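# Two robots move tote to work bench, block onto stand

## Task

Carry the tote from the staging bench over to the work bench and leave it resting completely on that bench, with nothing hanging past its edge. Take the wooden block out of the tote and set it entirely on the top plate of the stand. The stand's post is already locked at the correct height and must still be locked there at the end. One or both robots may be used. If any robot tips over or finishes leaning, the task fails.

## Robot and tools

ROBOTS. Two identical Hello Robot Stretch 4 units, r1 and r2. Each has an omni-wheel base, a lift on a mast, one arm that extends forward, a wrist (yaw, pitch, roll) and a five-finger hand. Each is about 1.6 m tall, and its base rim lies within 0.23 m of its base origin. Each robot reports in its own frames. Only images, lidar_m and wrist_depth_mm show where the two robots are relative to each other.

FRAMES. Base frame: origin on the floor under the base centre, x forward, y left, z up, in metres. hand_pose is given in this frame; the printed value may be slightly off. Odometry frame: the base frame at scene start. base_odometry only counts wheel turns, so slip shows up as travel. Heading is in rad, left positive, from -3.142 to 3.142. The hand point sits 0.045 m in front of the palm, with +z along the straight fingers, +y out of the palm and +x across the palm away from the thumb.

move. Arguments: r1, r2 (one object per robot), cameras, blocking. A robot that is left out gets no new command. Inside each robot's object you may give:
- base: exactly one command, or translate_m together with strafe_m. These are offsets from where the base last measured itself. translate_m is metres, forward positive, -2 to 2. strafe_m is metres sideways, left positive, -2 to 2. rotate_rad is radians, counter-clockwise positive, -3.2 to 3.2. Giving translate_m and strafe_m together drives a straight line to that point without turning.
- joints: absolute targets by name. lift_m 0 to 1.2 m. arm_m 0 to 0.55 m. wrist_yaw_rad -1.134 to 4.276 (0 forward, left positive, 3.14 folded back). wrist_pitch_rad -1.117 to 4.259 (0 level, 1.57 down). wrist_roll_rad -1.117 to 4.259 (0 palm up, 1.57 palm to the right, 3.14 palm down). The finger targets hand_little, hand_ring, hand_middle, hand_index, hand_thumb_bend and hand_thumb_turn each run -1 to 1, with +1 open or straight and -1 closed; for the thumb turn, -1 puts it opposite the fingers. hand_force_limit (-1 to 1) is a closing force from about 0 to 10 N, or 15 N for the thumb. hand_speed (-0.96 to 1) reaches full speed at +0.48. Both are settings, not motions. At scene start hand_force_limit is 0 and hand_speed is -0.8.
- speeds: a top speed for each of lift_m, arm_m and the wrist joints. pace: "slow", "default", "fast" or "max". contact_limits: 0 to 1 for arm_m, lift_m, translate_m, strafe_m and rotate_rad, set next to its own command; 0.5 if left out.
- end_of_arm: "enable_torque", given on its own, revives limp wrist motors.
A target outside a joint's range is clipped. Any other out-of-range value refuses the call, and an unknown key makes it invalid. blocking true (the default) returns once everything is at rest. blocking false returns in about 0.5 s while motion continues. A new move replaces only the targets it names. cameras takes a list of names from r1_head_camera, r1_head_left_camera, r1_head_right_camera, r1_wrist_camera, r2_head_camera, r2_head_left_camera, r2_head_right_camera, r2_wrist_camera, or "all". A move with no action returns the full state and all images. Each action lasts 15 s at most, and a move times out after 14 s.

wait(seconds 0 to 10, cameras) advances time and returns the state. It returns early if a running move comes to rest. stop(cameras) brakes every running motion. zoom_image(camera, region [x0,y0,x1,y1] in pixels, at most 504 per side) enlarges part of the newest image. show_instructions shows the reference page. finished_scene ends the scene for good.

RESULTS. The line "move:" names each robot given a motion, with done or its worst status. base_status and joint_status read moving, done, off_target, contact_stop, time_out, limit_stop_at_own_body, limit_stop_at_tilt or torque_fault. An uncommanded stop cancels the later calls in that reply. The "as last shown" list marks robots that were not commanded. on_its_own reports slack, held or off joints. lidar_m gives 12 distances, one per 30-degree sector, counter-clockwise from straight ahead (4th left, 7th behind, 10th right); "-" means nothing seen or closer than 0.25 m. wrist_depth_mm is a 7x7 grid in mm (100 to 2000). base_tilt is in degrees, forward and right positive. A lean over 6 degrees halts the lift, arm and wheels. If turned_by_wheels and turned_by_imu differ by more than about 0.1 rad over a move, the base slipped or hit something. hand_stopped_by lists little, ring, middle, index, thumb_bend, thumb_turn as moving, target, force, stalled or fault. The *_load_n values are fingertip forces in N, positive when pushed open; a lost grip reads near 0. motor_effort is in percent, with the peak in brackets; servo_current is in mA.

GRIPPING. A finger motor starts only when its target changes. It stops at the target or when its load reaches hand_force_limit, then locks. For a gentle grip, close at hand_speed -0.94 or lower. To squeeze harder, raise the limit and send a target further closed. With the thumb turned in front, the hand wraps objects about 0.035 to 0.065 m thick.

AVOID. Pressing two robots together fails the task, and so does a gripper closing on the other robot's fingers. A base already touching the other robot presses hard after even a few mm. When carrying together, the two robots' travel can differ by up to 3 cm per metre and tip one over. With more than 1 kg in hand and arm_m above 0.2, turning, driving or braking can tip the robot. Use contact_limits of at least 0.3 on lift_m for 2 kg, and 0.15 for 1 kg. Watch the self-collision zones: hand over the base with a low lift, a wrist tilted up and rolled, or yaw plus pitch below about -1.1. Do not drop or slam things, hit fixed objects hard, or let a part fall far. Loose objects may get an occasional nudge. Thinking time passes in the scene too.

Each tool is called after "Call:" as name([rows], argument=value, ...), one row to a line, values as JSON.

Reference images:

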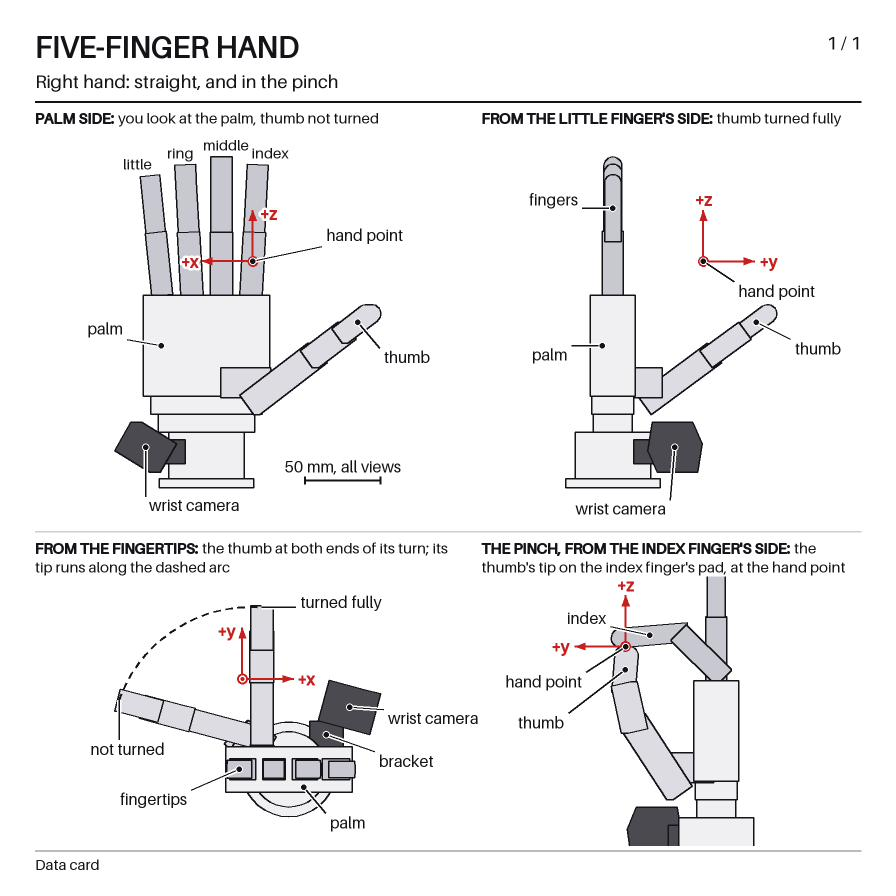

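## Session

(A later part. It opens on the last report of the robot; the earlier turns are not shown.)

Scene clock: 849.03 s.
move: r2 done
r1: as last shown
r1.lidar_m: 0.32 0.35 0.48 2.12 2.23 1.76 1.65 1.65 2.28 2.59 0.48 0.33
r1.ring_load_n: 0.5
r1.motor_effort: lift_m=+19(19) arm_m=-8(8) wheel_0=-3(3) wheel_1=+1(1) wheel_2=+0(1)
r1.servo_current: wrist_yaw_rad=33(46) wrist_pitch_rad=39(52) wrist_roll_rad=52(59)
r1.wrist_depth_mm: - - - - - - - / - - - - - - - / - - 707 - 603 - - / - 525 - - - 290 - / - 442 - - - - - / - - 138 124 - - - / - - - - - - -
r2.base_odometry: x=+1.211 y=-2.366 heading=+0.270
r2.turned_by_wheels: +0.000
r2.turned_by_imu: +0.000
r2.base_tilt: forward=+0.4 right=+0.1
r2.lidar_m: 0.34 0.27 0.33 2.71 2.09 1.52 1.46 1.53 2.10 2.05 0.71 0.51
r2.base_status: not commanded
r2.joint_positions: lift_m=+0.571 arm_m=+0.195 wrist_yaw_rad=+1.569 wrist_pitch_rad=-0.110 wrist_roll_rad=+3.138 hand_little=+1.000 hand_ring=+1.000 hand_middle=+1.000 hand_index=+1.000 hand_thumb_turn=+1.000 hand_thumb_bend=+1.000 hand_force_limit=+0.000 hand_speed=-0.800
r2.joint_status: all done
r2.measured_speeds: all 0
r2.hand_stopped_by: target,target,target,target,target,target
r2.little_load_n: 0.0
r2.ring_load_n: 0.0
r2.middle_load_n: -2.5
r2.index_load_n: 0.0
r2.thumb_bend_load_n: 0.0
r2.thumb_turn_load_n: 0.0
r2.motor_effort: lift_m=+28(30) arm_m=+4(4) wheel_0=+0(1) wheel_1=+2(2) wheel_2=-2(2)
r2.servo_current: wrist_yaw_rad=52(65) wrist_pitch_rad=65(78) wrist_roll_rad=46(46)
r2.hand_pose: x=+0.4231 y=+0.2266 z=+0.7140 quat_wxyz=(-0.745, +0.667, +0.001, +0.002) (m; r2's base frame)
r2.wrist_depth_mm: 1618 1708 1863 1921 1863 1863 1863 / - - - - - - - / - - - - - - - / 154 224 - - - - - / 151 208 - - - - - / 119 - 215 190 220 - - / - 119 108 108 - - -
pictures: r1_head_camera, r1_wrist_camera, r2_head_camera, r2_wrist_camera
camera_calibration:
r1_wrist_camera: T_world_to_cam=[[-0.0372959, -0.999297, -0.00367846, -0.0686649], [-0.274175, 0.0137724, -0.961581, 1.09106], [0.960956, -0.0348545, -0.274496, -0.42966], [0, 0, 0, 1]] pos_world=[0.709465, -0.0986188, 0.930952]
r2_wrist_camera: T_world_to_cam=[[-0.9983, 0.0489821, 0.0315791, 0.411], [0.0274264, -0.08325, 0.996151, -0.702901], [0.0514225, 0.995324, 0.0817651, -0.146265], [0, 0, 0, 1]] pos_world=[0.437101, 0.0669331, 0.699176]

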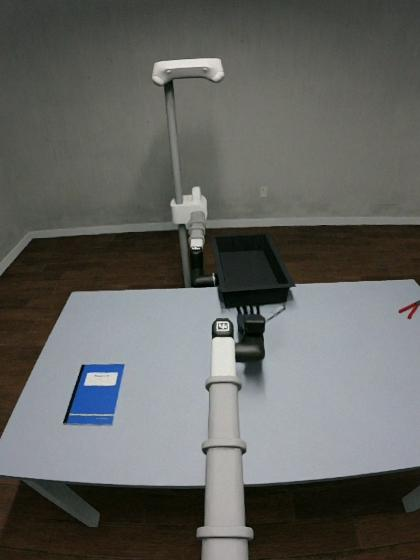

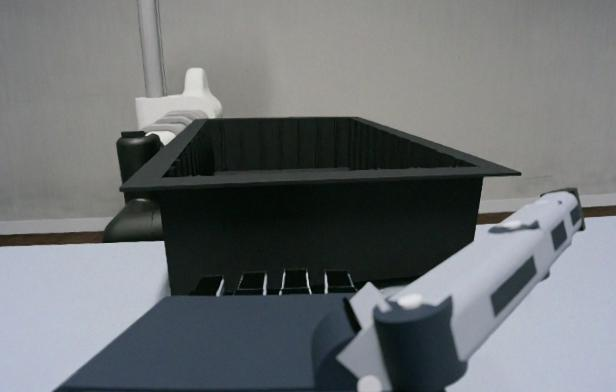

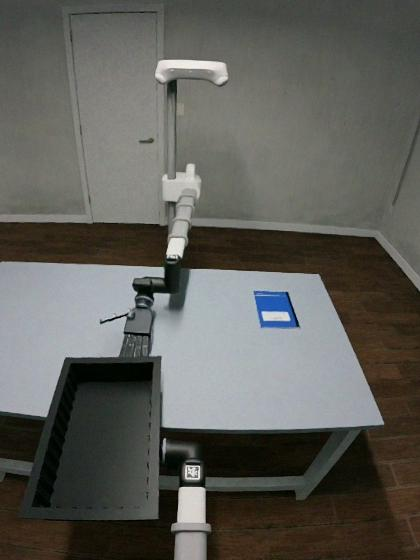

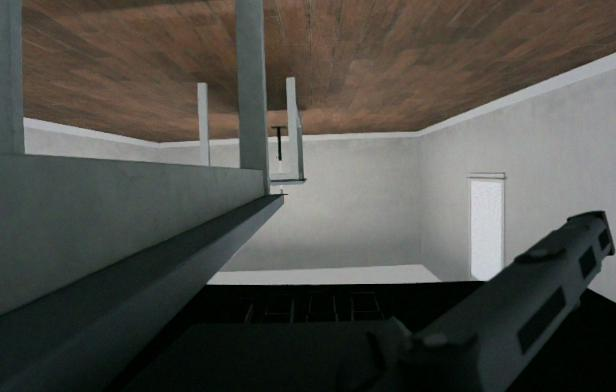

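Call:
move(r2={"joints": {"lift_m": 0.62}, "speeds": {"lift_m": 0.05}}, cameras=["r1_head_camera", "r1_wrist_camera", "r2_head_camera", "r2_head_left_camera"])

Call:
zoom_image(camera="r2_head_camera", region=[0, 310, 220, 530])

Call:
zoom_image(camera="r1_wrist_camera", region=[60, 80, 560, 340])

Call:
zoom_image(camera="r1_head_camera", region=[170, 180, 330, 340])

Scene clock: 856.13 s.
move: r2 done
r1: as last shown
r1.turned_by_imu: +0.001
r1.base_tilt: forward=-0.1 right=-0.9
r1.lidar_m: 0.33 0.34 0.46 2.13 2.21 1.76 1.63 1.66 2.26 2.60 0.48 0.34
r1.ring_load_n: 0.0
r1.motor_effort: lift_m=+18(19) arm_m=-8(9) wheel_0=-3(3) wheel_1=+1(1) wheel_2=+1(1)
r1.servo_current: wrist_yaw_rad=33(46) wrist_pitch_rad=46(52) wrist_roll_rad=59(59)
r1.wrist_depth_mm: - - - - - - - / - - 917 - - - - / - - - - - - - / - 436 - - - - - / - - - - - - - / - - 138 124 - - - / - - - - - - -
r2.base_odometry: x=+1.211 y=-2.366 heading=+0.270
r2.turned_by_wheels: +0.000
r2.turned_by_imu: +0.001
r2.base_tilt: forward=+0.4 right=+0.1
r2.lidar_m: 0.31 0.26 0.35 2.68 2.07 1.53 1.46 1.52 2.10 2.03 0.70 0.52
r2.base_status: not commanded
r2.joint_positions: lift_m=+0.619 arm_m=+0.195 wrist_yaw_rad=+1.569 wrist_pitch_rad=-0.110 wrist_roll_rad=+3.138 hand_little=+1.000 hand_ring=+1.000 hand_middle=+1.000 hand_index=+1.000 hand_thumb_turn=+1.000 hand_thumb_bend=+1.000 hand_force_limit=+0.000 hand_speed=-0.800
r2.joint_status: all done
r2.measured_speeds: all 0
r2.hand_stopped_by: target,target,target,target,target,target
r2.little_load_n: 0.0
r2.ring_load_n: 0.0
r2.middle_load_n: -3.0
r2.index_load_n: 0.0
r2.thumb_bend_load_n: 0.0
r2.thumb_turn_load_n: 0.0
r2.motor_effort: lift_m=+28(30) arm_m=+4(5) wheel_0=+0(1) wheel_1=+2(2) wheel_2=-2(2)
r2.servo_current: wrist_yaw_rad=52(65) wrist_pitch_rad=65(78) wrist_roll_rad=46(52)
r2.hand_pose: x=+0.4231 y=+0.2266 z=+0.7620 quat_wxyz=(-0.745, +0.667, +0.001, +0.002) (m; r2's base frame)
r2.wrist_depth_mm: - 1756 1921 - - - - / 154 267 - - - - - / 155 226 854 - - - - / 138 - - - - - - / - - - - - - - / 214 233 230 190 220 - - / 172 173 109 108 - - -
pictures: r1_head_camera, r1_wrist_camera, r2_head_camera, r2_head_left_camera
camera_calibration:
r1_wrist_camera: T_world_to_cam=[[-0.0372959, -0.999297, -0.00367846, -0.0686649], [-0.274175, 0.0137724, -0.961581, 1.09106], [0.960956, -0.0348545, -0.274496, -0.42966], [0, 0, 0, 1]] pos_world=[0.709465, -0.0986188, 0.930952]

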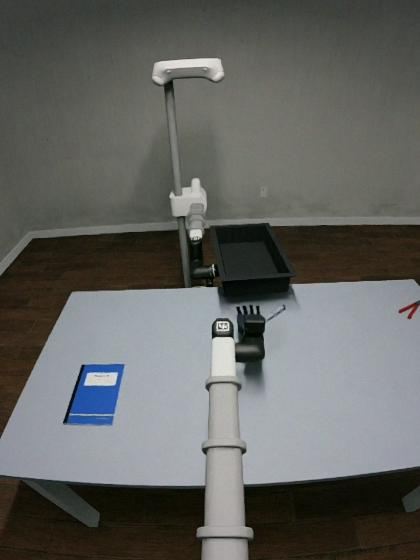

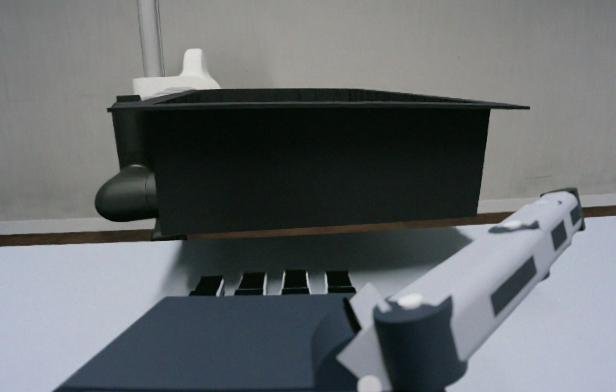

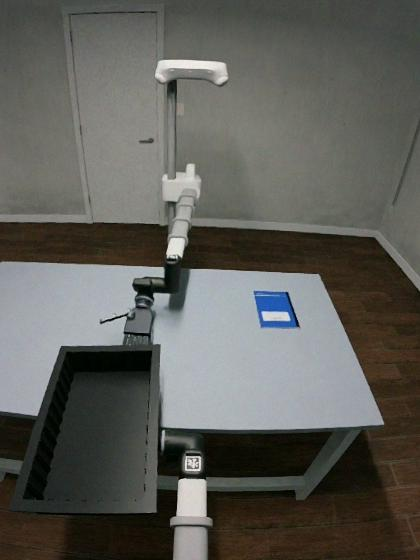

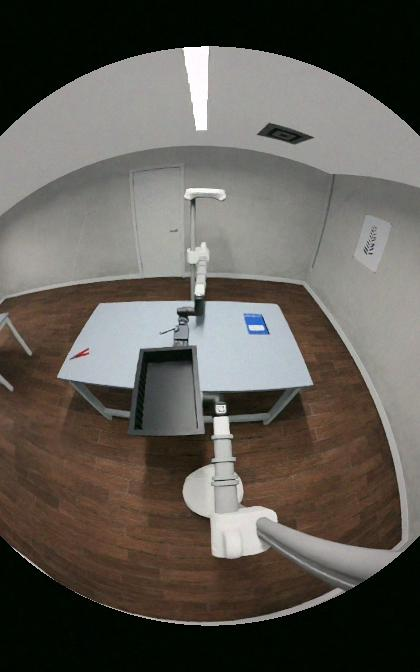

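Scaled by 2.291 from the camera's 420x560 image, which has a finer 1200x1600 frame.

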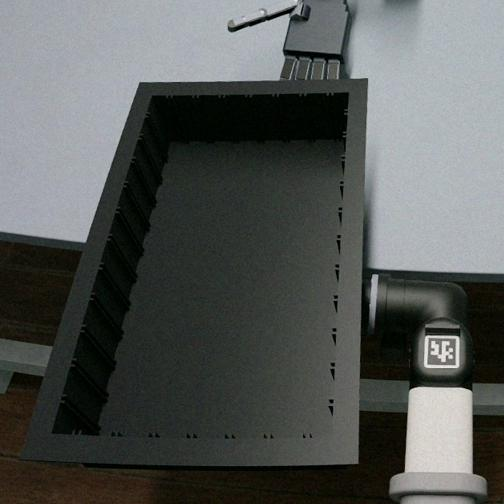

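Scaled by 1.008.

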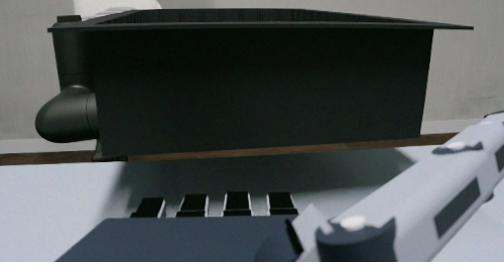

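Scaled by 3.150 from the camera's 420x560 image, which has a finer 1200x1600 frame.

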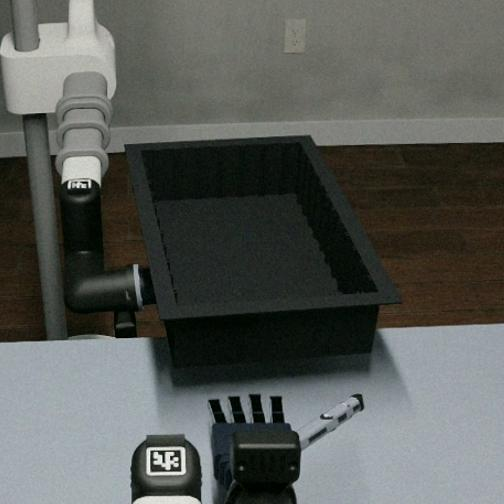

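Call:
move(r1={"joints": {"arm_m": 0.05}}, r2={"base": {"strafe_m": 0.25}, "pace": "slow"}, cameras=["r1_head_camera", "r2_head_camera", "r2_head_left_camera"])

Call:
zoom_image(camera="r2_head_camera", region=[0, 310, 220, 530])

Scene clock: 874.07 s.
move: r1 done; r2 done
r1.base_odometry: x=+2.040 y=-0.952 heading=-1.820
r1.turned_by_wheels: +0.000
r1.turned_by_imu: +0.001
r1.base_tilt: forward=-0.1 right=-0.9
r1.lidar_m: 0.31 0.33 0.44 2.13 2.22 1.76 1.64 1.65 2.28 2.57 0.47 0.35
r1.base_status: not commanded
r1.joint_positions: lift_m=+0.716 arm_m=+0.050 wrist_yaw_rad=+0.002 wrist_pitch_rad=+0.258 wrist_roll_rad=+0.002 hand_little=+1.000 hand_ring=+1.000 hand_middle=+1.000 hand_index=+1.000 hand_thumb_turn=+1.000 hand_thumb_bend=+1.000 hand_force_limit=-0.300 hand_speed=+0.000
r1.joint_status: all done
r1.measured_speeds: all 0
r1.hand_stopped_by: target,target,target,target,target,target
r1.little_load_n: 0.0
r1.ring_load_n: 0.0
r1.middle_load_n: 0.0
r1.index_load_n: 0.0
r1.thumb_bend_load_n: 0.0
r1.thumb_turn_load_n: 0.0
r1.motor_effort: lift_m=+18(19) arm_m=-8(10) wheel_0=-2(3) wheel_1=+1(2) wheel_2=+1(1)
r1.servo_current: wrist_yaw_rad=26(46) wrist_pitch_rad=46(52) wrist_roll_rad=46(59)
r1.hand_pose: x=+0.4510 y=-0.1179 z=+0.8961 quat_wxyz=(+0.431, +0.560, +0.560, +0.433) (m; r1's base frame)
r1.wrist_depth_mm: - - - - - - - / - - - 1336 - - - / - - - 866 - - - / - - - - - - - / - - - - - - - / - - 138 124 - - - / - - - - - - -
r2.base_odometry: x=+1.144 y=-2.125 heading=+0.270
r2.turned_by_wheels: +0.000
r2.turned_by_imu: +0.000
r2.base_tilt: forward=+0.3 right=+0.2
r2.lidar_m: 0.34 0.27 0.34 2.47 2.09 1.53 1.46 1.53 2.12 2.28 0.74 0.53
r2.base_status: done
r2.joint_positions: lift_m=+0.619 arm_m=+0.195 wrist_yaw_rad=+1.569 wrist_pitch_rad=-0.110 wrist_roll_rad=+3.138 hand_little=+1.000 hand_ring=+1.000 hand_middle=+1.000 hand_index=+1.000 hand_thumb_turn=+1.000 hand_thumb_bend=+1.000 hand_force_limit=+0.000 hand_speed=-0.800
r2.joint_status: not commanded
r2.measured_speeds: all 0
r2.hand_stopped_by: target,target,target,target,target,target
r2.little_load_n: 0.0
r2.ring_load_n: 0.0
r2.middle_load_n: -2.5
r2.index_load_n: -0.5
r2.thumb_bend_load_n: 0.0
r2.thumb_turn_load_n: 0.0
r2.motor_effort: lift_m=+28(29) arm_m=+4(4) wheel_0=+0(10) wheel_1=+0(8) wheel_2=+0(3)
r2.servo_current: wrist_yaw_rad=46(72) wrist_pitch_rad=59(78) wrist_roll_rad=46(52)
r2.hand_pose: x=+0.4231 y=+0.2266 z=+0.7620 quat_wxyz=(-0.745, +0.667, +0.001, +0.002) (m; r2's base frame)
r2.wrist_depth_mm: - 1756 1661 1983 - - - / 154 264 591 - - - - / 154 224 597 - - - - / 112 - - - - - - / - - - - - - - / 215 233 230 190 220 - - / 172 173 109 108 - - -
pictures: r1_head_camera, r2_head_camera, r2_head_left_camera

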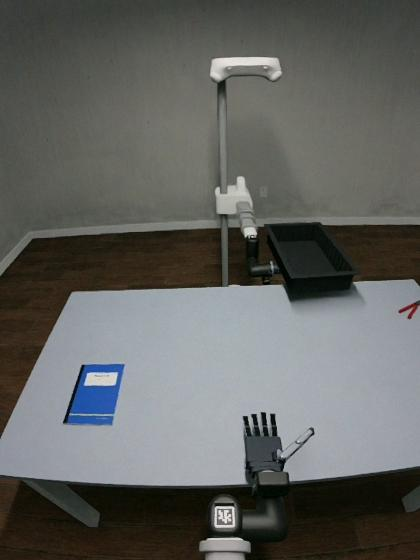

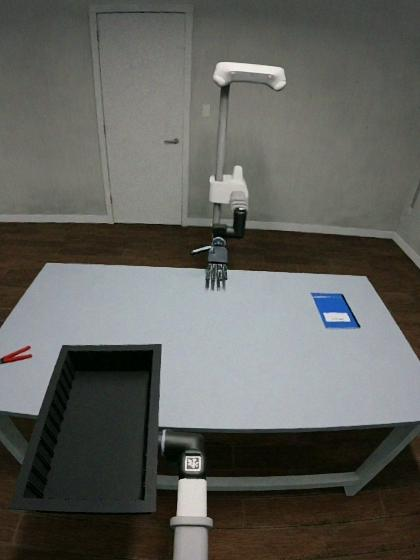

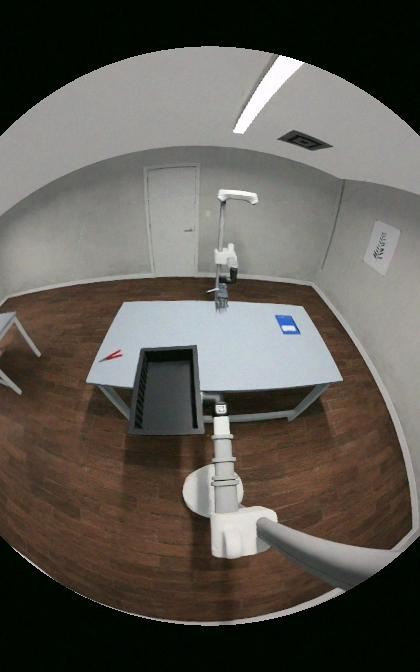

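Scaled by 2.291 from the camera's 420x560 image, which has a finer 1200x1600 frame.

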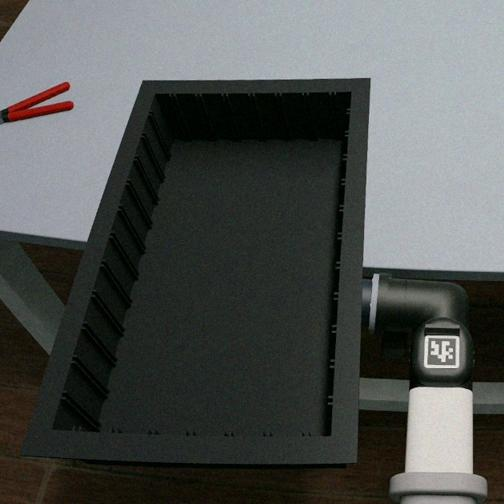

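Call:
move(r1={"base": {"translate_m": -0.4}}, r2={"base": {"strafe_m": 1.2}, "pace": "slow"}, cameras=["r2_head_camera", "r2_head_left_camera"])

Call:
move(r1={"base": {"strafe_m": -2.0}}, r2={"base": {"strafe_m": 0.8}, "pace": "slow"}, cameras=["r2_head_camera", "r2_head_left_camera", "r1_head_camera"])

Call:
zoom_image(camera="r2_head_camera", region=[0, 310, 220, 530])

Scene clock: 891.73 s.
move: r1 done; r2 done
r1.base_odometry: x=+2.139 y=-0.565 heading=-1.820
r1.turned_by_wheels: +0.000
r1.turned_by_imu: +0.001
r1.base_tilt: forward=+0.0 right=-0.9
r1.lidar_m: 0.70 0.74 2.22 2.13 1.86 1.35 1.24 1.26 1.69 3.34 1.07 0.75
r1.base_status: done
r1.joint_positions: lift_m=+0.716 arm_m=+0.050 wrist_yaw_rad=+0.002 wrist_pitch_rad=+0.258 wrist_roll_rad=+0.002 hand_little=+1.000 hand_ring=+1.000 hand_middle=+1.000 hand_index=+1.000 hand_thumb_turn=+1.000 hand_thumb_bend=+1.000 hand_force_limit=-0.300 hand_speed=+0.000
r1.joint_status: not commanded
r1.measured_speeds: all 0
r1.hand_stopped_by: target,target,target,target,target,target
r1.little_load_n: 0.0
r1.ring_load_n: 0.0
r1.middle_load_n: 0.0
r1.index_load_n: 0.0
r1.thumb_bend_load_n: 0.0
r1.thumb_turn_load_n: 0.0
r1.motor_effort: lift_m=+18(19) arm_m=-8(9) wheel_0=-2(10) wheel_1=-1(11) wheel_2=-2(10)
r1.servo_current: wrist_yaw_rad=26(46) wrist_pitch_rad=46(52) wrist_roll_rad=59(65)
r1.hand_pose: x=+0.4510 y=-0.1179 z=+0.8961 quat_wxyz=(+0.431, +0.560, +0.560, +0.433) (m; r1's base frame)
r1.wrist_depth_mm: - - - - - - - / - - - - - - - / - - - - - - - / - - - - - - - / - - - - 1983 - - / 1618 1756 138 124 - - - / 1308 - - - - - -
r2.base_odometry: x=+0.824 y=-0.969 heading=+0.270
r2.turned_by_wheels: +0.000
r2.turned_by_imu: -0.002
r2.base_tilt: forward=+0.3 right=+0.1
r2.lidar_m: 0.34 0.26 0.36 2.06 2.07 1.51 1.45 1.52 2.07 2.02 0.75 0.70
r2.base_status: done
r2.joint_positions: lift_m=+0.619 arm_m=+0.195 wrist_yaw_rad=+1.569 wrist_pitch_rad=-0.110 wrist_roll_rad=+3.138 hand_little=+1.000 hand_ring=+1.000 hand_middle=+1.000 hand_index=+1.000 hand_thumb_turn=+1.000 hand_thumb_bend=+1.000 hand_force_limit=+0.000 hand_speed=-0.800
r2.joint_status: not commanded
r2.measured_speeds: all 0
r2.hand_stopped_by: target,target,target,target,target,target
r2.little_load_n: 0.0
r2.ring_load_n: 0.0
r2.middle_load_n: -2.5
r2.index_load_n: 0.0
r2.thumb_bend_load_n: 0.0
r2.thumb_turn_load_n: -0.5
r2.motor_effort: lift_m=+28(29) arm_m=+4(4) wheel_0=-2(9) wheel_1=+2(8) wheel_2=+0(4)
r2.servo_current: wrist_yaw_rad=52(78) wrist_pitch_rad=65(85) wrist_roll_rad=39(65)
r2.hand_pose: x=+0.4231 y=+0.2266 z=+0.7620 quat_wxyz=(-0.745, +0.667, +0.001, +0.002) (m; r2's base frame)
r2.wrist_depth_mm: 1708 1708 1921 1921 - - 1983 / - - - - - - - / - - - - - - - / - - - - - - - / - - - - - - - / 234 232 230 190 220 - - / 172 173 109 108 - - -
pictures: r2_head_camera, r2_head_left_camera

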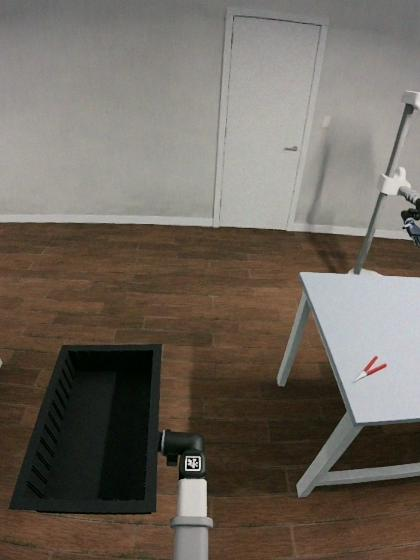

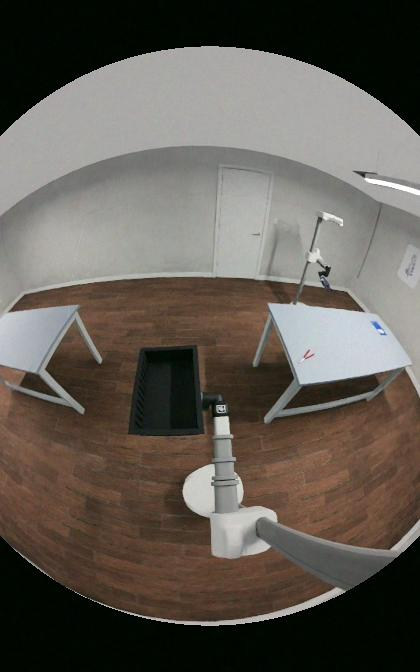

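Scene clock: 900.87 s.
move: r1 done; r2 done
r1.base_odometry: x=+0.201 y=-0.071 heading=-1.820
r1.turned_by_wheels: +0.000
r1.turned_by_imu: -0.002
r1.base_tilt: forward=-0.1 right=-0.9
r1.lidar_m: 1.43 1.58 1.33 4.14 1.73 1.26 1.18 1.23 1.64 4.17 1.16 0.98
r1.base_status: done
r1.joint_positions: lift_m=+0.716 arm_m=+0.050 wrist_yaw_rad=+0.002 wrist_pitch_rad=+0.258 wrist_roll_rad=+0.002 hand_little=+1.000 hand_ring=+1.000 hand_middle=+1.000 hand_index=+1.000 hand_thumb_turn=+1.000 hand_thumb_bend=+1.000 hand_force_limit=-0.300 hand_speed=+0.000
r1.joint_status: not commanded
r1.measured_speeds: all 0
r1.hand_stopped_by: target,target,target,target,target,target
r1.little_load_n: 0.0
r1.ring_load_n: 0.0
r1.middle_load_n: 0.0
r1.index_load_n: 0.0
r1.thumb_bend_load_n: 0.0
r1.thumb_turn_load_n: 0.0
r1.motor_effort: lift_m=+20(20) arm_m=-8(9) wheel_0=+1(13) wheel_1=+1(13) wheel_2=+0(2)
r1.servo_current: wrist_yaw_rad=39(46) wrist_pitch_rad=39(52) wrist_roll_rad=52(59)
r1.hand_pose: x=+0.4510 y=-0.1179 z=+0.8960 quat_wxyz=(+0.431, +0.560, +0.560, +0.433) (m; r1's base frame)
r1.wrist_depth_mm: - - - - - - - / - - - - - - - / - - - - - - - / - - - - - - - / - - - 1863 - - - / 1618 1618 138 124 - - - / 1308 - - - - - -
r2.base_odometry: x=+0.611 y=-0.198 heading=+0.270
r2.turned_by_wheels: +0.000
r2.turned_by_imu: -0.002
r2.base_tilt: forward=+0.4 right=+0.2
r2.lidar_m: 0.33 0.26 0.36 4.45 2.06 1.51 1.45 1.52 2.09 2.03 1.34 1.75
r2.base_status: done
r2.joint_positions: lift_m=+0.619 arm_m=+0.195 wrist_yaw_rad=+1.569 wrist_pitch_rad=-0.110 wrist_roll_rad=+3.138 hand_little=+1.000 hand_ring=+1.000 hand_middle=+1.000 hand_index=+1.000 hand_thumb_turn=+1.000 hand_thumb_bend=+1.000 hand_force_limit=+0.000 hand_speed=-0.800
r2.joint_status: not commanded
r2.measured_speeds: all 0
r2.hand_stopped_by: target,target,target,target,target,target
r2.little_load_n: 0.0
r2.ring_load_n: 0.0
r2.middle_load_n: -2.5
r2.index_load_n: 0.0
r2.thumb_bend_load_n: 0.0
r2.thumb_turn_load_n: 0.0
r2.motor_effort: lift_m=+28(29) arm_m=+4(4) wheel_0=-1(10) wheel_1=+1(7) wheel_2=+0(3)
r2.servo_current: wrist_yaw_rad=59(78) wrist_pitch_rad=52(85) wrist_roll_rad=39(52)
r2.hand_pose: x=+0.4231 y=+0.2266 z=+0.7620 quat_wxyz=(-0.745, +0.667, +0.001, +0.002) (m; r2's base frame)
r2.wrist_depth_mm: 1808 1756 1921 1983 - - - / - - - - - - - / 394 392 627 - - - - / 370 394 615 - - - - / - - - - - - - / 233 233 230 190 220 - - / 171 173 109 108 - - -
pictures: r1_head_camera, r2_head_camera, r2_head_left_camera

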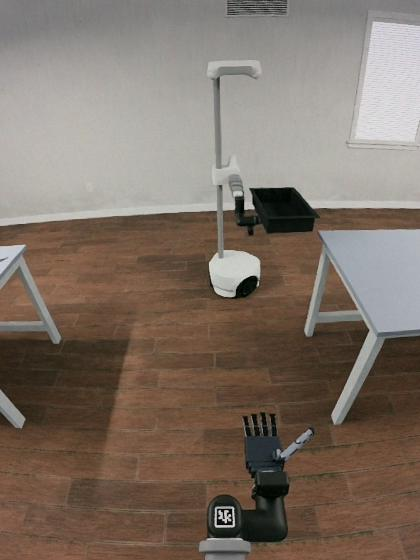

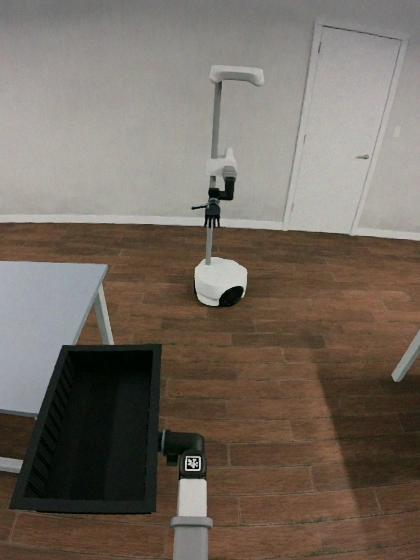

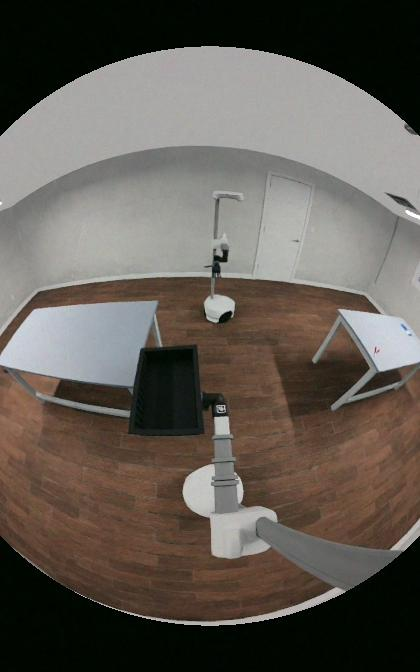

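Scaled by 2.291 from the camera's 420x560 image, which has a finer 1200x1600 frame.

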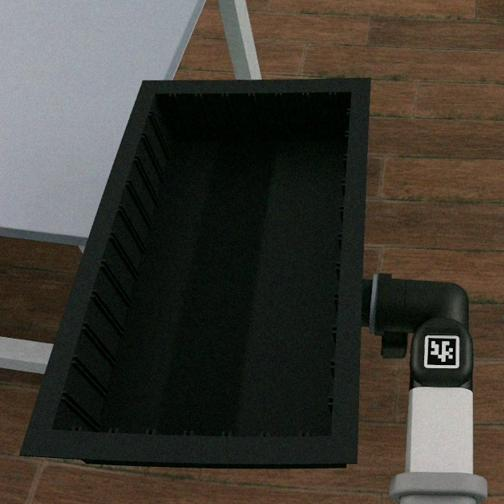

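Call:
move(r1={"base": {"strafe_m": -0.98}}, r2={"base": {"strafe_m": 0.69}, "pace": "slow"}, cameras=["r2_head_camera", "r2_head_left_camera", "r1_head_camera", "r1_wrist_camera", "r2_wrist_camera"])

Call:
zoom_image(camera="r2_head_camera", region=[0, 310, 220, 530])

Call:
zoom_image(camera="r1_head_camera", region=[120, 150, 340, 370])

Scene clock: 916.17 s.
move: r1 done; r2 done
r1.base_odometry: x=-0.749 y=+0.171 heading=-1.820
r1.turned_by_wheels: +0.000
r1.turned_by_imu: +0.000
r1.base_tilt: forward=+0.0 right=-0.9
r1.lidar_m: 0.78 0.83 2.24 2.98 1.74 1.25 1.16 1.19 1.59 3.62 1.19 0.85
r1.base_status: done
r1.joint_positions: lift_m=+0.716 arm_m=+0.050 wrist_yaw_rad=+0.002 wrist_pitch_rad=+0.258 wrist_roll_rad=+0.002 hand_little=+1.000 hand_ring=+1.000 hand_middle=+1.000 hand_index=+1.000 hand_thumb_turn=+1.000 hand_thumb_bend=+1.000 hand_force_limit=-0.300 hand_speed=+0.000
r1.joint_status: not commanded
r1.measured_speeds: all 0
r1.hand_stopped_by: target,target,target,target,target,target
r1.little_load_n: 0.0
r1.ring_load_n: 0.0
r1.middle_load_n: 0.0
r1.index_load_n: 0.0
r1.thumb_bend_load_n: 0.0
r1.thumb_turn_load_n: 0.0
r1.motor_effort: lift_m=+20(20) arm_m=-8(8) wheel_0=+0(13) wheel_1=+1(12) wheel_2=+0(2)
r1.servo_current: wrist_yaw_rad=33(46) wrist_pitch_rad=46(52) wrist_roll_rad=52(59)
r1.hand_pose: x=+0.4509 y=-0.1179 z=+0.8960 quat_wxyz=(+0.431, +0.560, +0.560, +0.433) (m; r1's base frame)
r1.wrist_depth_mm: - - - - - - - / - - - - - - - / - - - - - - - / - - - - - - - / 1921 - 1863 - - - - / 1499 1618 138 124 - - - / 707 - - - - - -
r2.base_odometry: x=+0.428 y=+0.468 heading=+0.270
r2.turned_by_wheels: +0.000
r2.turned_by_imu: -0.001
r2.base_tilt: forward=+0.3 right=+0.2
r2.lidar_m: 0.33 0.28 0.35 3.76 2.10 1.52 1.46 1.52 2.05 2.04 2.00 0.53
r2.base_status: done
r2.joint_positions: lift_m=+0.619 arm_m=+0.195 wrist_yaw_rad=+1.569 wrist_pitch_rad=-0.110 wrist_roll_rad=+3.138 hand_little=+1.000 hand_ring=+1.000 hand_middle=+1.000 hand_index=+1.000 hand_thumb_turn=+1.000 hand_thumb_bend=+1.000 hand_force_limit=+0.000 hand_speed=-0.800
r2.joint_status: not commanded
r2.measured_speeds: all 0
r2.hand_stopped_by: target,target,target,target,target,target
r2.little_load_n: 0.0
r2.ring_load_n: 0.0
r2.middle_load_n: -2.5
r2.index_load_n: 0.0
r2.thumb_bend_load_n: 0.0
r2.thumb_turn_load_n: 0.0
r2.motor_effort: lift_m=+28(29) arm_m=+4(4) wheel_0=+0(10) wheel_1=+0(7) wheel_2=+0(4)
r2.servo_current: wrist_yaw_rad=46(78) wrist_pitch_rad=91(91) wrist_roll_rad=39(52)
r2.hand_pose: x=+0.4231 y=+0.2266 z=+0.7620 quat_wxyz=(-0.745, +0.667, +0.001, +0.002) (m; r2's base frame)
r2.wrist_depth_mm: 1138 1808 1921 1863 - - - / 163 - - - - - - / 163 236 459 - - - - / 121 182 347 - - - - / 114 - - - - - - / 233 233 229 190 220 - - / 172 173 108 108 - - -
pictures: r1_head_camera, r1_wrist_camera, r2_head_camera, r2_head_left_camera, r2_wrist_camera
camera_calibration:
r1_wrist_camera: T_world_to_cam=[[-0.0372681, -0.999299, -0.00358247, -0.0844273], [-0.274178, 0.0136725, -0.961582, 0.975804], [0.960957, -0.0348541, -0.274495, -0.0260862], [0, 0, 0, 1]] pos_world=[0.289465, -0.098619, 0.930852]
r2_wrist_camera: T_world_to_cam=[[-0.9983, 0.0489821, 0.0315791, 0.409584], [0.0274264, -0.08325, 0.996151, -0.750719], [0.0514225, 0.995324, 0.0817651, -0.150195], [0, 0, 0, 1]] pos_world=[0.437201, 0.0669331, 0.747176]

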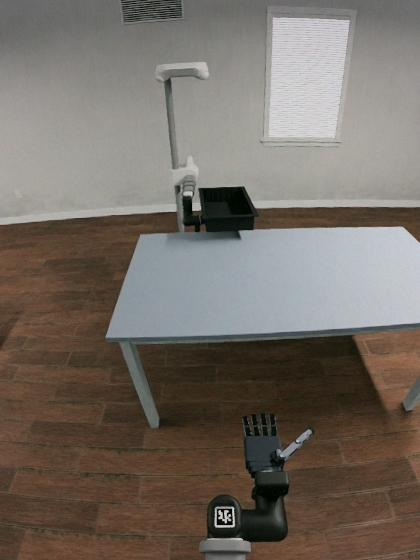

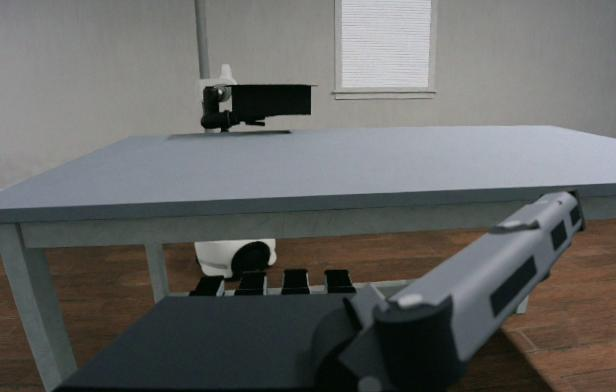

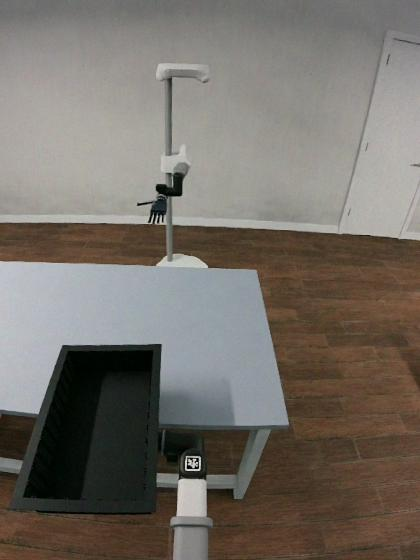

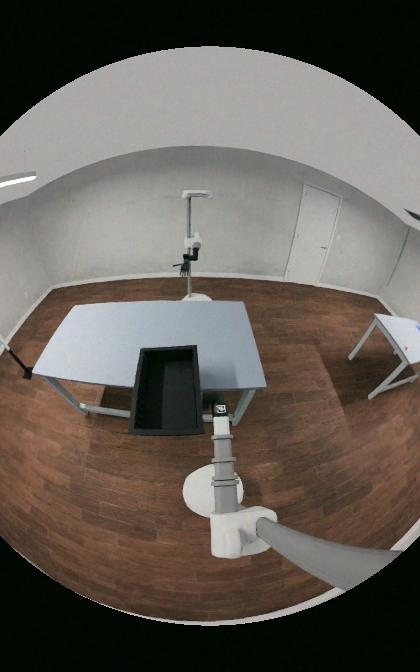

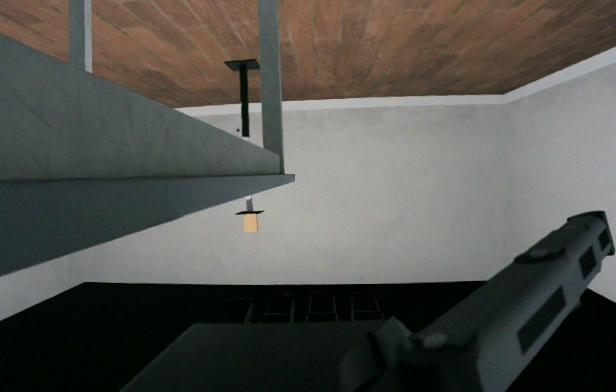

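Scaled by 2.291 from the camera's 420x560 image, which has a finer 1200x1600 frame.

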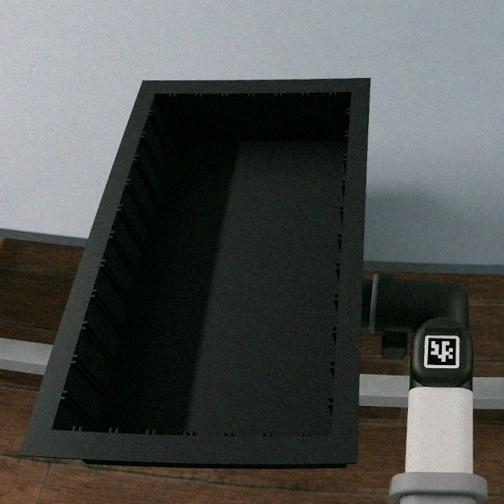

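Scaled by 2.291 from the camera's 420x560 image, which has a finer 1200x1600 frame.

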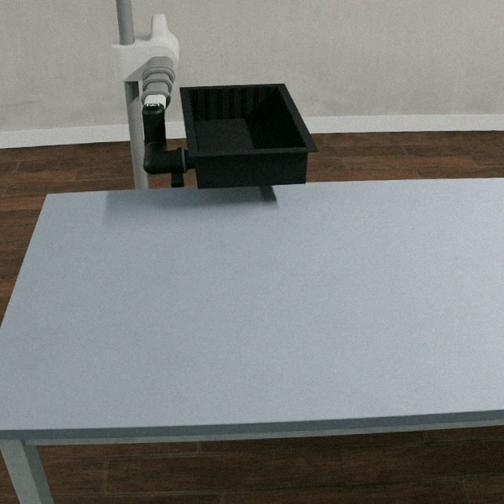

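Call:
move(r1={"base": {"strafe_m": 0.043}, "joints": {"lift_m": 0.95, "wrist_pitch_rad": 1.0, "arm_m": 0.02}}, r2={"joints": {"lift_m": 0.575}, "speeds": {"lift_m": 0.05}})

Call:
move(r1={"base": {"translate_m": 0.45}, "pace": "slow"}, cameras=["r1_head_camera", "r1_wrist_camera", "r1_head_right_camera", "r2_head_camera"])

Call:
zoom_image(camera="r2_head_camera", region=[0, 310, 220, 530])

Call:
zoom_image(camera="r1_head_camera", region=[120, 150, 340, 370])

Scene clock: 947.97 s.
move: r1 done; r2 done
r1.base_odometry: x=-0.707 y=+0.160 heading=-1.820
r1.turned_by_wheels: +0.000
r1.turned_by_imu: +0.001
r1.base_tilt: forward=-0.1 right=-1.0
r1.lidar_m: 0.79 0.82 2.22 3.00 1.74 1.23 1.16 1.19 1.60 3.65 1.20 0.84
r1.base_status: done
r1.joint_positions: lift_m=+0.950 arm_m=+0.020 wrist_yaw_rad=+0.002 wrist_pitch_rad=+1.000 wrist_roll_rad=+0.002 hand_little=+1.000 hand_ring=+1.000 hand_middle=+1.000 hand_index=+1.000 hand_thumb_turn=+1.000 hand_thumb_bend=+1.000 hand_force_limit=-0.300 hand_speed=+0.000
r1.joint_status: all done
r1.measured_speeds: all 0
r1.hand_stopped_by: target,target,target,target,target,target
r1.little_load_n: 0.0
r1.ring_load_n: 0.0
r1.middle_load_n: 0.0
r1.index_load_n: -0.5
r1.thumb_bend_load_n: 0.0
r1.thumb_turn_load_n: 0.0
r1.motor_effort: lift_m=+24(27) arm_m=-8(10) wheel_0=+0(12) wheel_1=+1(10) wheel_2=+0(2)
r1.servo_current: wrist_yaw_rad=33(39) wrist_pitch_rad=33(72) wrist_roll_rad=52(65)
r1.hand_pose: x=+0.3617 y=-0.1180 z=+0.9740 quat_wxyz=(+0.198, +0.679, +0.679, +0.199) (m; r1's base frame)
r1.wrist_depth_mm: - 1708 - 1708 1808 1708 1756 / 1537 1576 1576 1576 1576 1618 1618 / 1430 1366 1430 1397 1397 1430 1464 / 1281 1255 1281 1255 1308 1308 1336 / 1160 1182 1182 1182 1182 1205 - / 1078 1078 138 124 - - - / 1008 - - - - - -
r2.base_odometry: x=+0.428 y=+0.468 heading=+0.270
r2.turned_by_wheels: +0.000
r2.turned_by_imu: +0.001
r2.base_tilt: forward=+0.4 right=+0.1
r2.lidar_m: 0.33 0.28 0.36 3.76 2.07 1.52 1.45 1.52 2.05 2.02 2.00 0.54
r2.base_status: not commanded
r2.joint_positions: lift_m=+0.575 arm_m=+0.195 wrist_yaw_rad=+1.569 wrist_pitch_rad=-0.110 wrist_roll_rad=+3.138 hand_little=+1.000 hand_ring=+1.000 hand_middle=+1.000 hand_index=+1.000 hand_thumb_turn=+1.000 hand_thumb_bend=+1.000 hand_force_limit=+0.000 hand_speed=-0.800
r2.joint_status: all done
r2.measured_speeds: all 0
r2.hand_stopped_by: target,target,target,target,target,target
r2.little_load_n: 0.0
r2.ring_load_n: 0.0
r2.middle_load_n: -3.0
r2.index_load_n: 0.0
r2.thumb_bend_load_n: 0.0
r2.thumb_turn_load_n: -0.5
r2.motor_effort: lift_m=+19(29) arm_m=+3(4) wheel_0=+0(1) wheel_1=-1(1) wheel_2=+0(1)
r2.servo_current: wrist_yaw_rad=59(65) wrist_pitch_rad=59(78) wrist_roll_rad=46(52)
r2.hand_pose: x=+0.4231 y=+0.2266 z=+0.7178 quat_wxyz=(-0.745, +0.667, +0.001, +0.002) (m; r2's base frame)
r2.wrist_depth_mm: 1537 1708 1808 1756 1921 1921 1863 / - - - - - - - / - - - - - - - / 162 233 399 - - - - / 160 202 301 - - - - / 131 153 215 190 220 - - / - 162 108 108 - - -
pictures: none

Scene clock: 953.73 s.
move: r1 done
r1.base_odometry: x=-0.818 y=-0.276 heading=-1.819
r1.turned_by_wheels: +0.000
r1.turned_by_imu: +0.001
r1.base_tilt: forward=-0.1 right=-0.9
r1.lidar_m: 0.36 0.37 0.53 2.09 2.36 1.72 1.60 1.66 2.20 3.65 0.55 0.38
r1.base_status: done
r1.joint_positions: lift_m=+0.950 arm_m=+0.020 wrist_yaw_rad=+0.002 wrist_pitch_rad=+1.000 wrist_roll_rad=+0.002 hand_little=+1.000 hand_ring=+1.000 hand_middle=+1.000 hand_index=+1.000 hand_thumb_turn=+1.000 hand_thumb_bend=+1.000 hand_force_limit=-0.300 hand_speed=+0.000
r1.joint_status: not commanded
r1.measured_speeds: all 0
r1.hand_stopped_by: target,target,target,target,target,target
r1.little_load_n: 0.0
r1.ring_load_n: 0.0
r1.middle_load_n: 0.0
r1.index_load_n: 0.0
r1.thumb_bend_load_n: 0.0
r1.thumb_turn_load_n: 0.0
r1.motor_effort: lift_m=+24(24) arm_m=-8(9) wheel_0=+4(9) wheel_1=+3(10) wheel_2=-1(8)
r1.servo_current: wrist_yaw_rad=39(46) wrist_pitch_rad=33(46) wrist_roll_rad=46(65)
r1.hand_pose: x=+0.3617 y=-0.1180 z=+0.9740 quat_wxyz=(+0.198, +0.679, +0.679, +0.199) (m; r1's base frame)
r1.wrist_depth_mm: - - - - - - - / - - - - - - - / - - - - - - - / - - - - - - - / - - - - - - - / - 1078 138 124 - - - / 1008 - - - - - -
r2: as last shown
r2.base_tilt: forward=+0.3 right=+0.2
r2.lidar_m: 0.33 0.27 0.35 3.77 2.07 1.53 1.44 1.51 2.05 2.04 2.00 0.52
r2.middle_load_n: -2.5
r2.thumb_turn_load_n: 0.0
r2.motor_effort: lift_m=+19(19) arm_m=+4(4) wheel_0=+0(1) wheel_1=-1(1) wheel_2=+0(0)
r2.servo_current: wrist_yaw_rad=46(72) wrist_pitch_rad=46(85) wrist_roll_rad=46(59)
r2.wrist_depth_mm: 1537 1708 1808 1808 1983 1921 1921 / - - - - - - - / - - - - - - - / 162 234 399 - - - - / 160 201 303 - - - - / 131 153 214 190 220 - - / - 163 108 108 - - -
pictures: r1_head_camera, r1_head_right_camera, r1_wrist_camera, r2_head_camera
camera_calibration:
r1_wrist_camera: T_world_to_cam=[[-0.029285, -0.999281, 0.0240937, -0.11747], [-0.852244, 0.0123659, -0.522998, 0.808025], [0.522324, -0.0358497, -0.851993, 0.802203], [0, 0, 0, 1]] pos_world=[0.266185, -0.098619, 1.1089]

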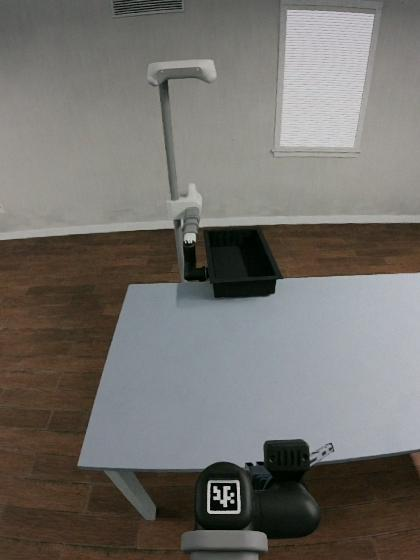

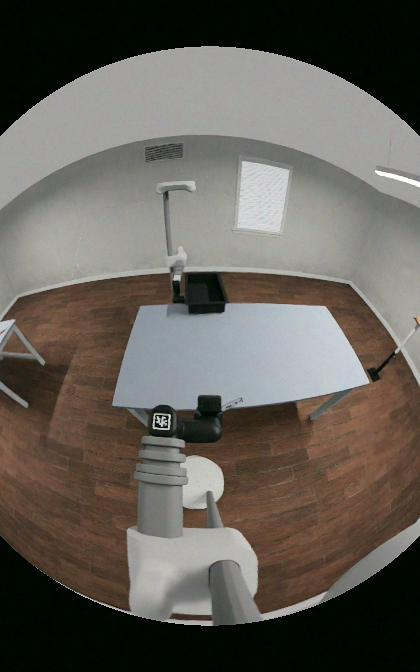

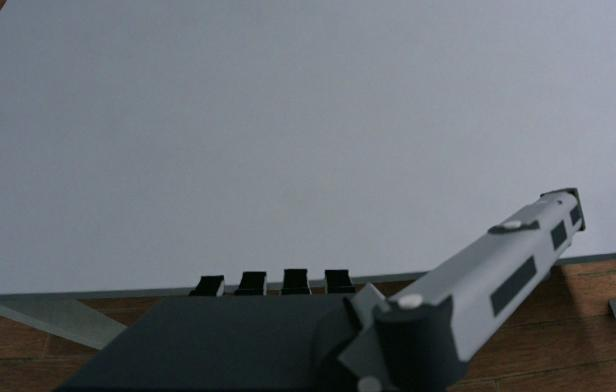

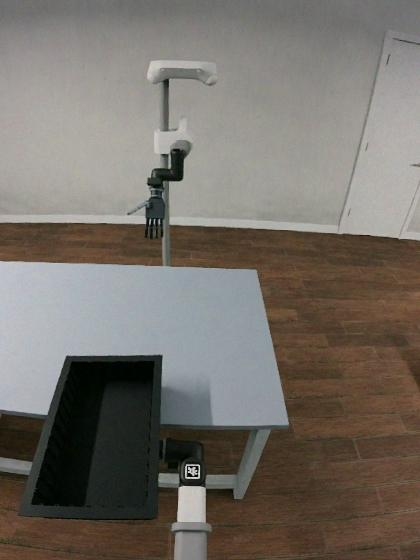

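Scaled by 2.291 from the camera's 420x560 image, which has a finer 1200x1600 frame.

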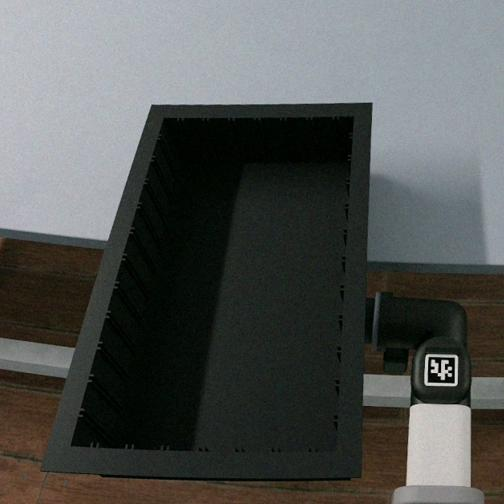

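Scaled by 2.291 from the camera's 420x560 image, which has a finer 1200x1600 frame.

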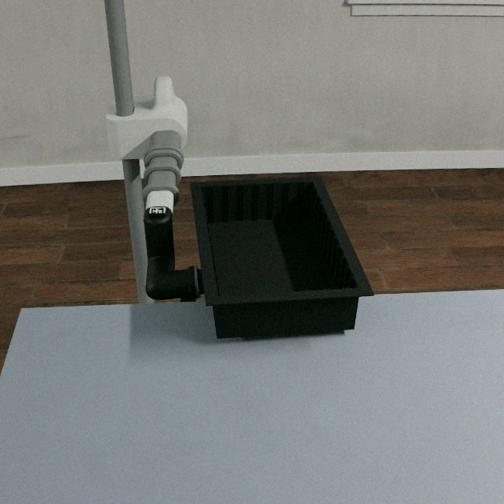

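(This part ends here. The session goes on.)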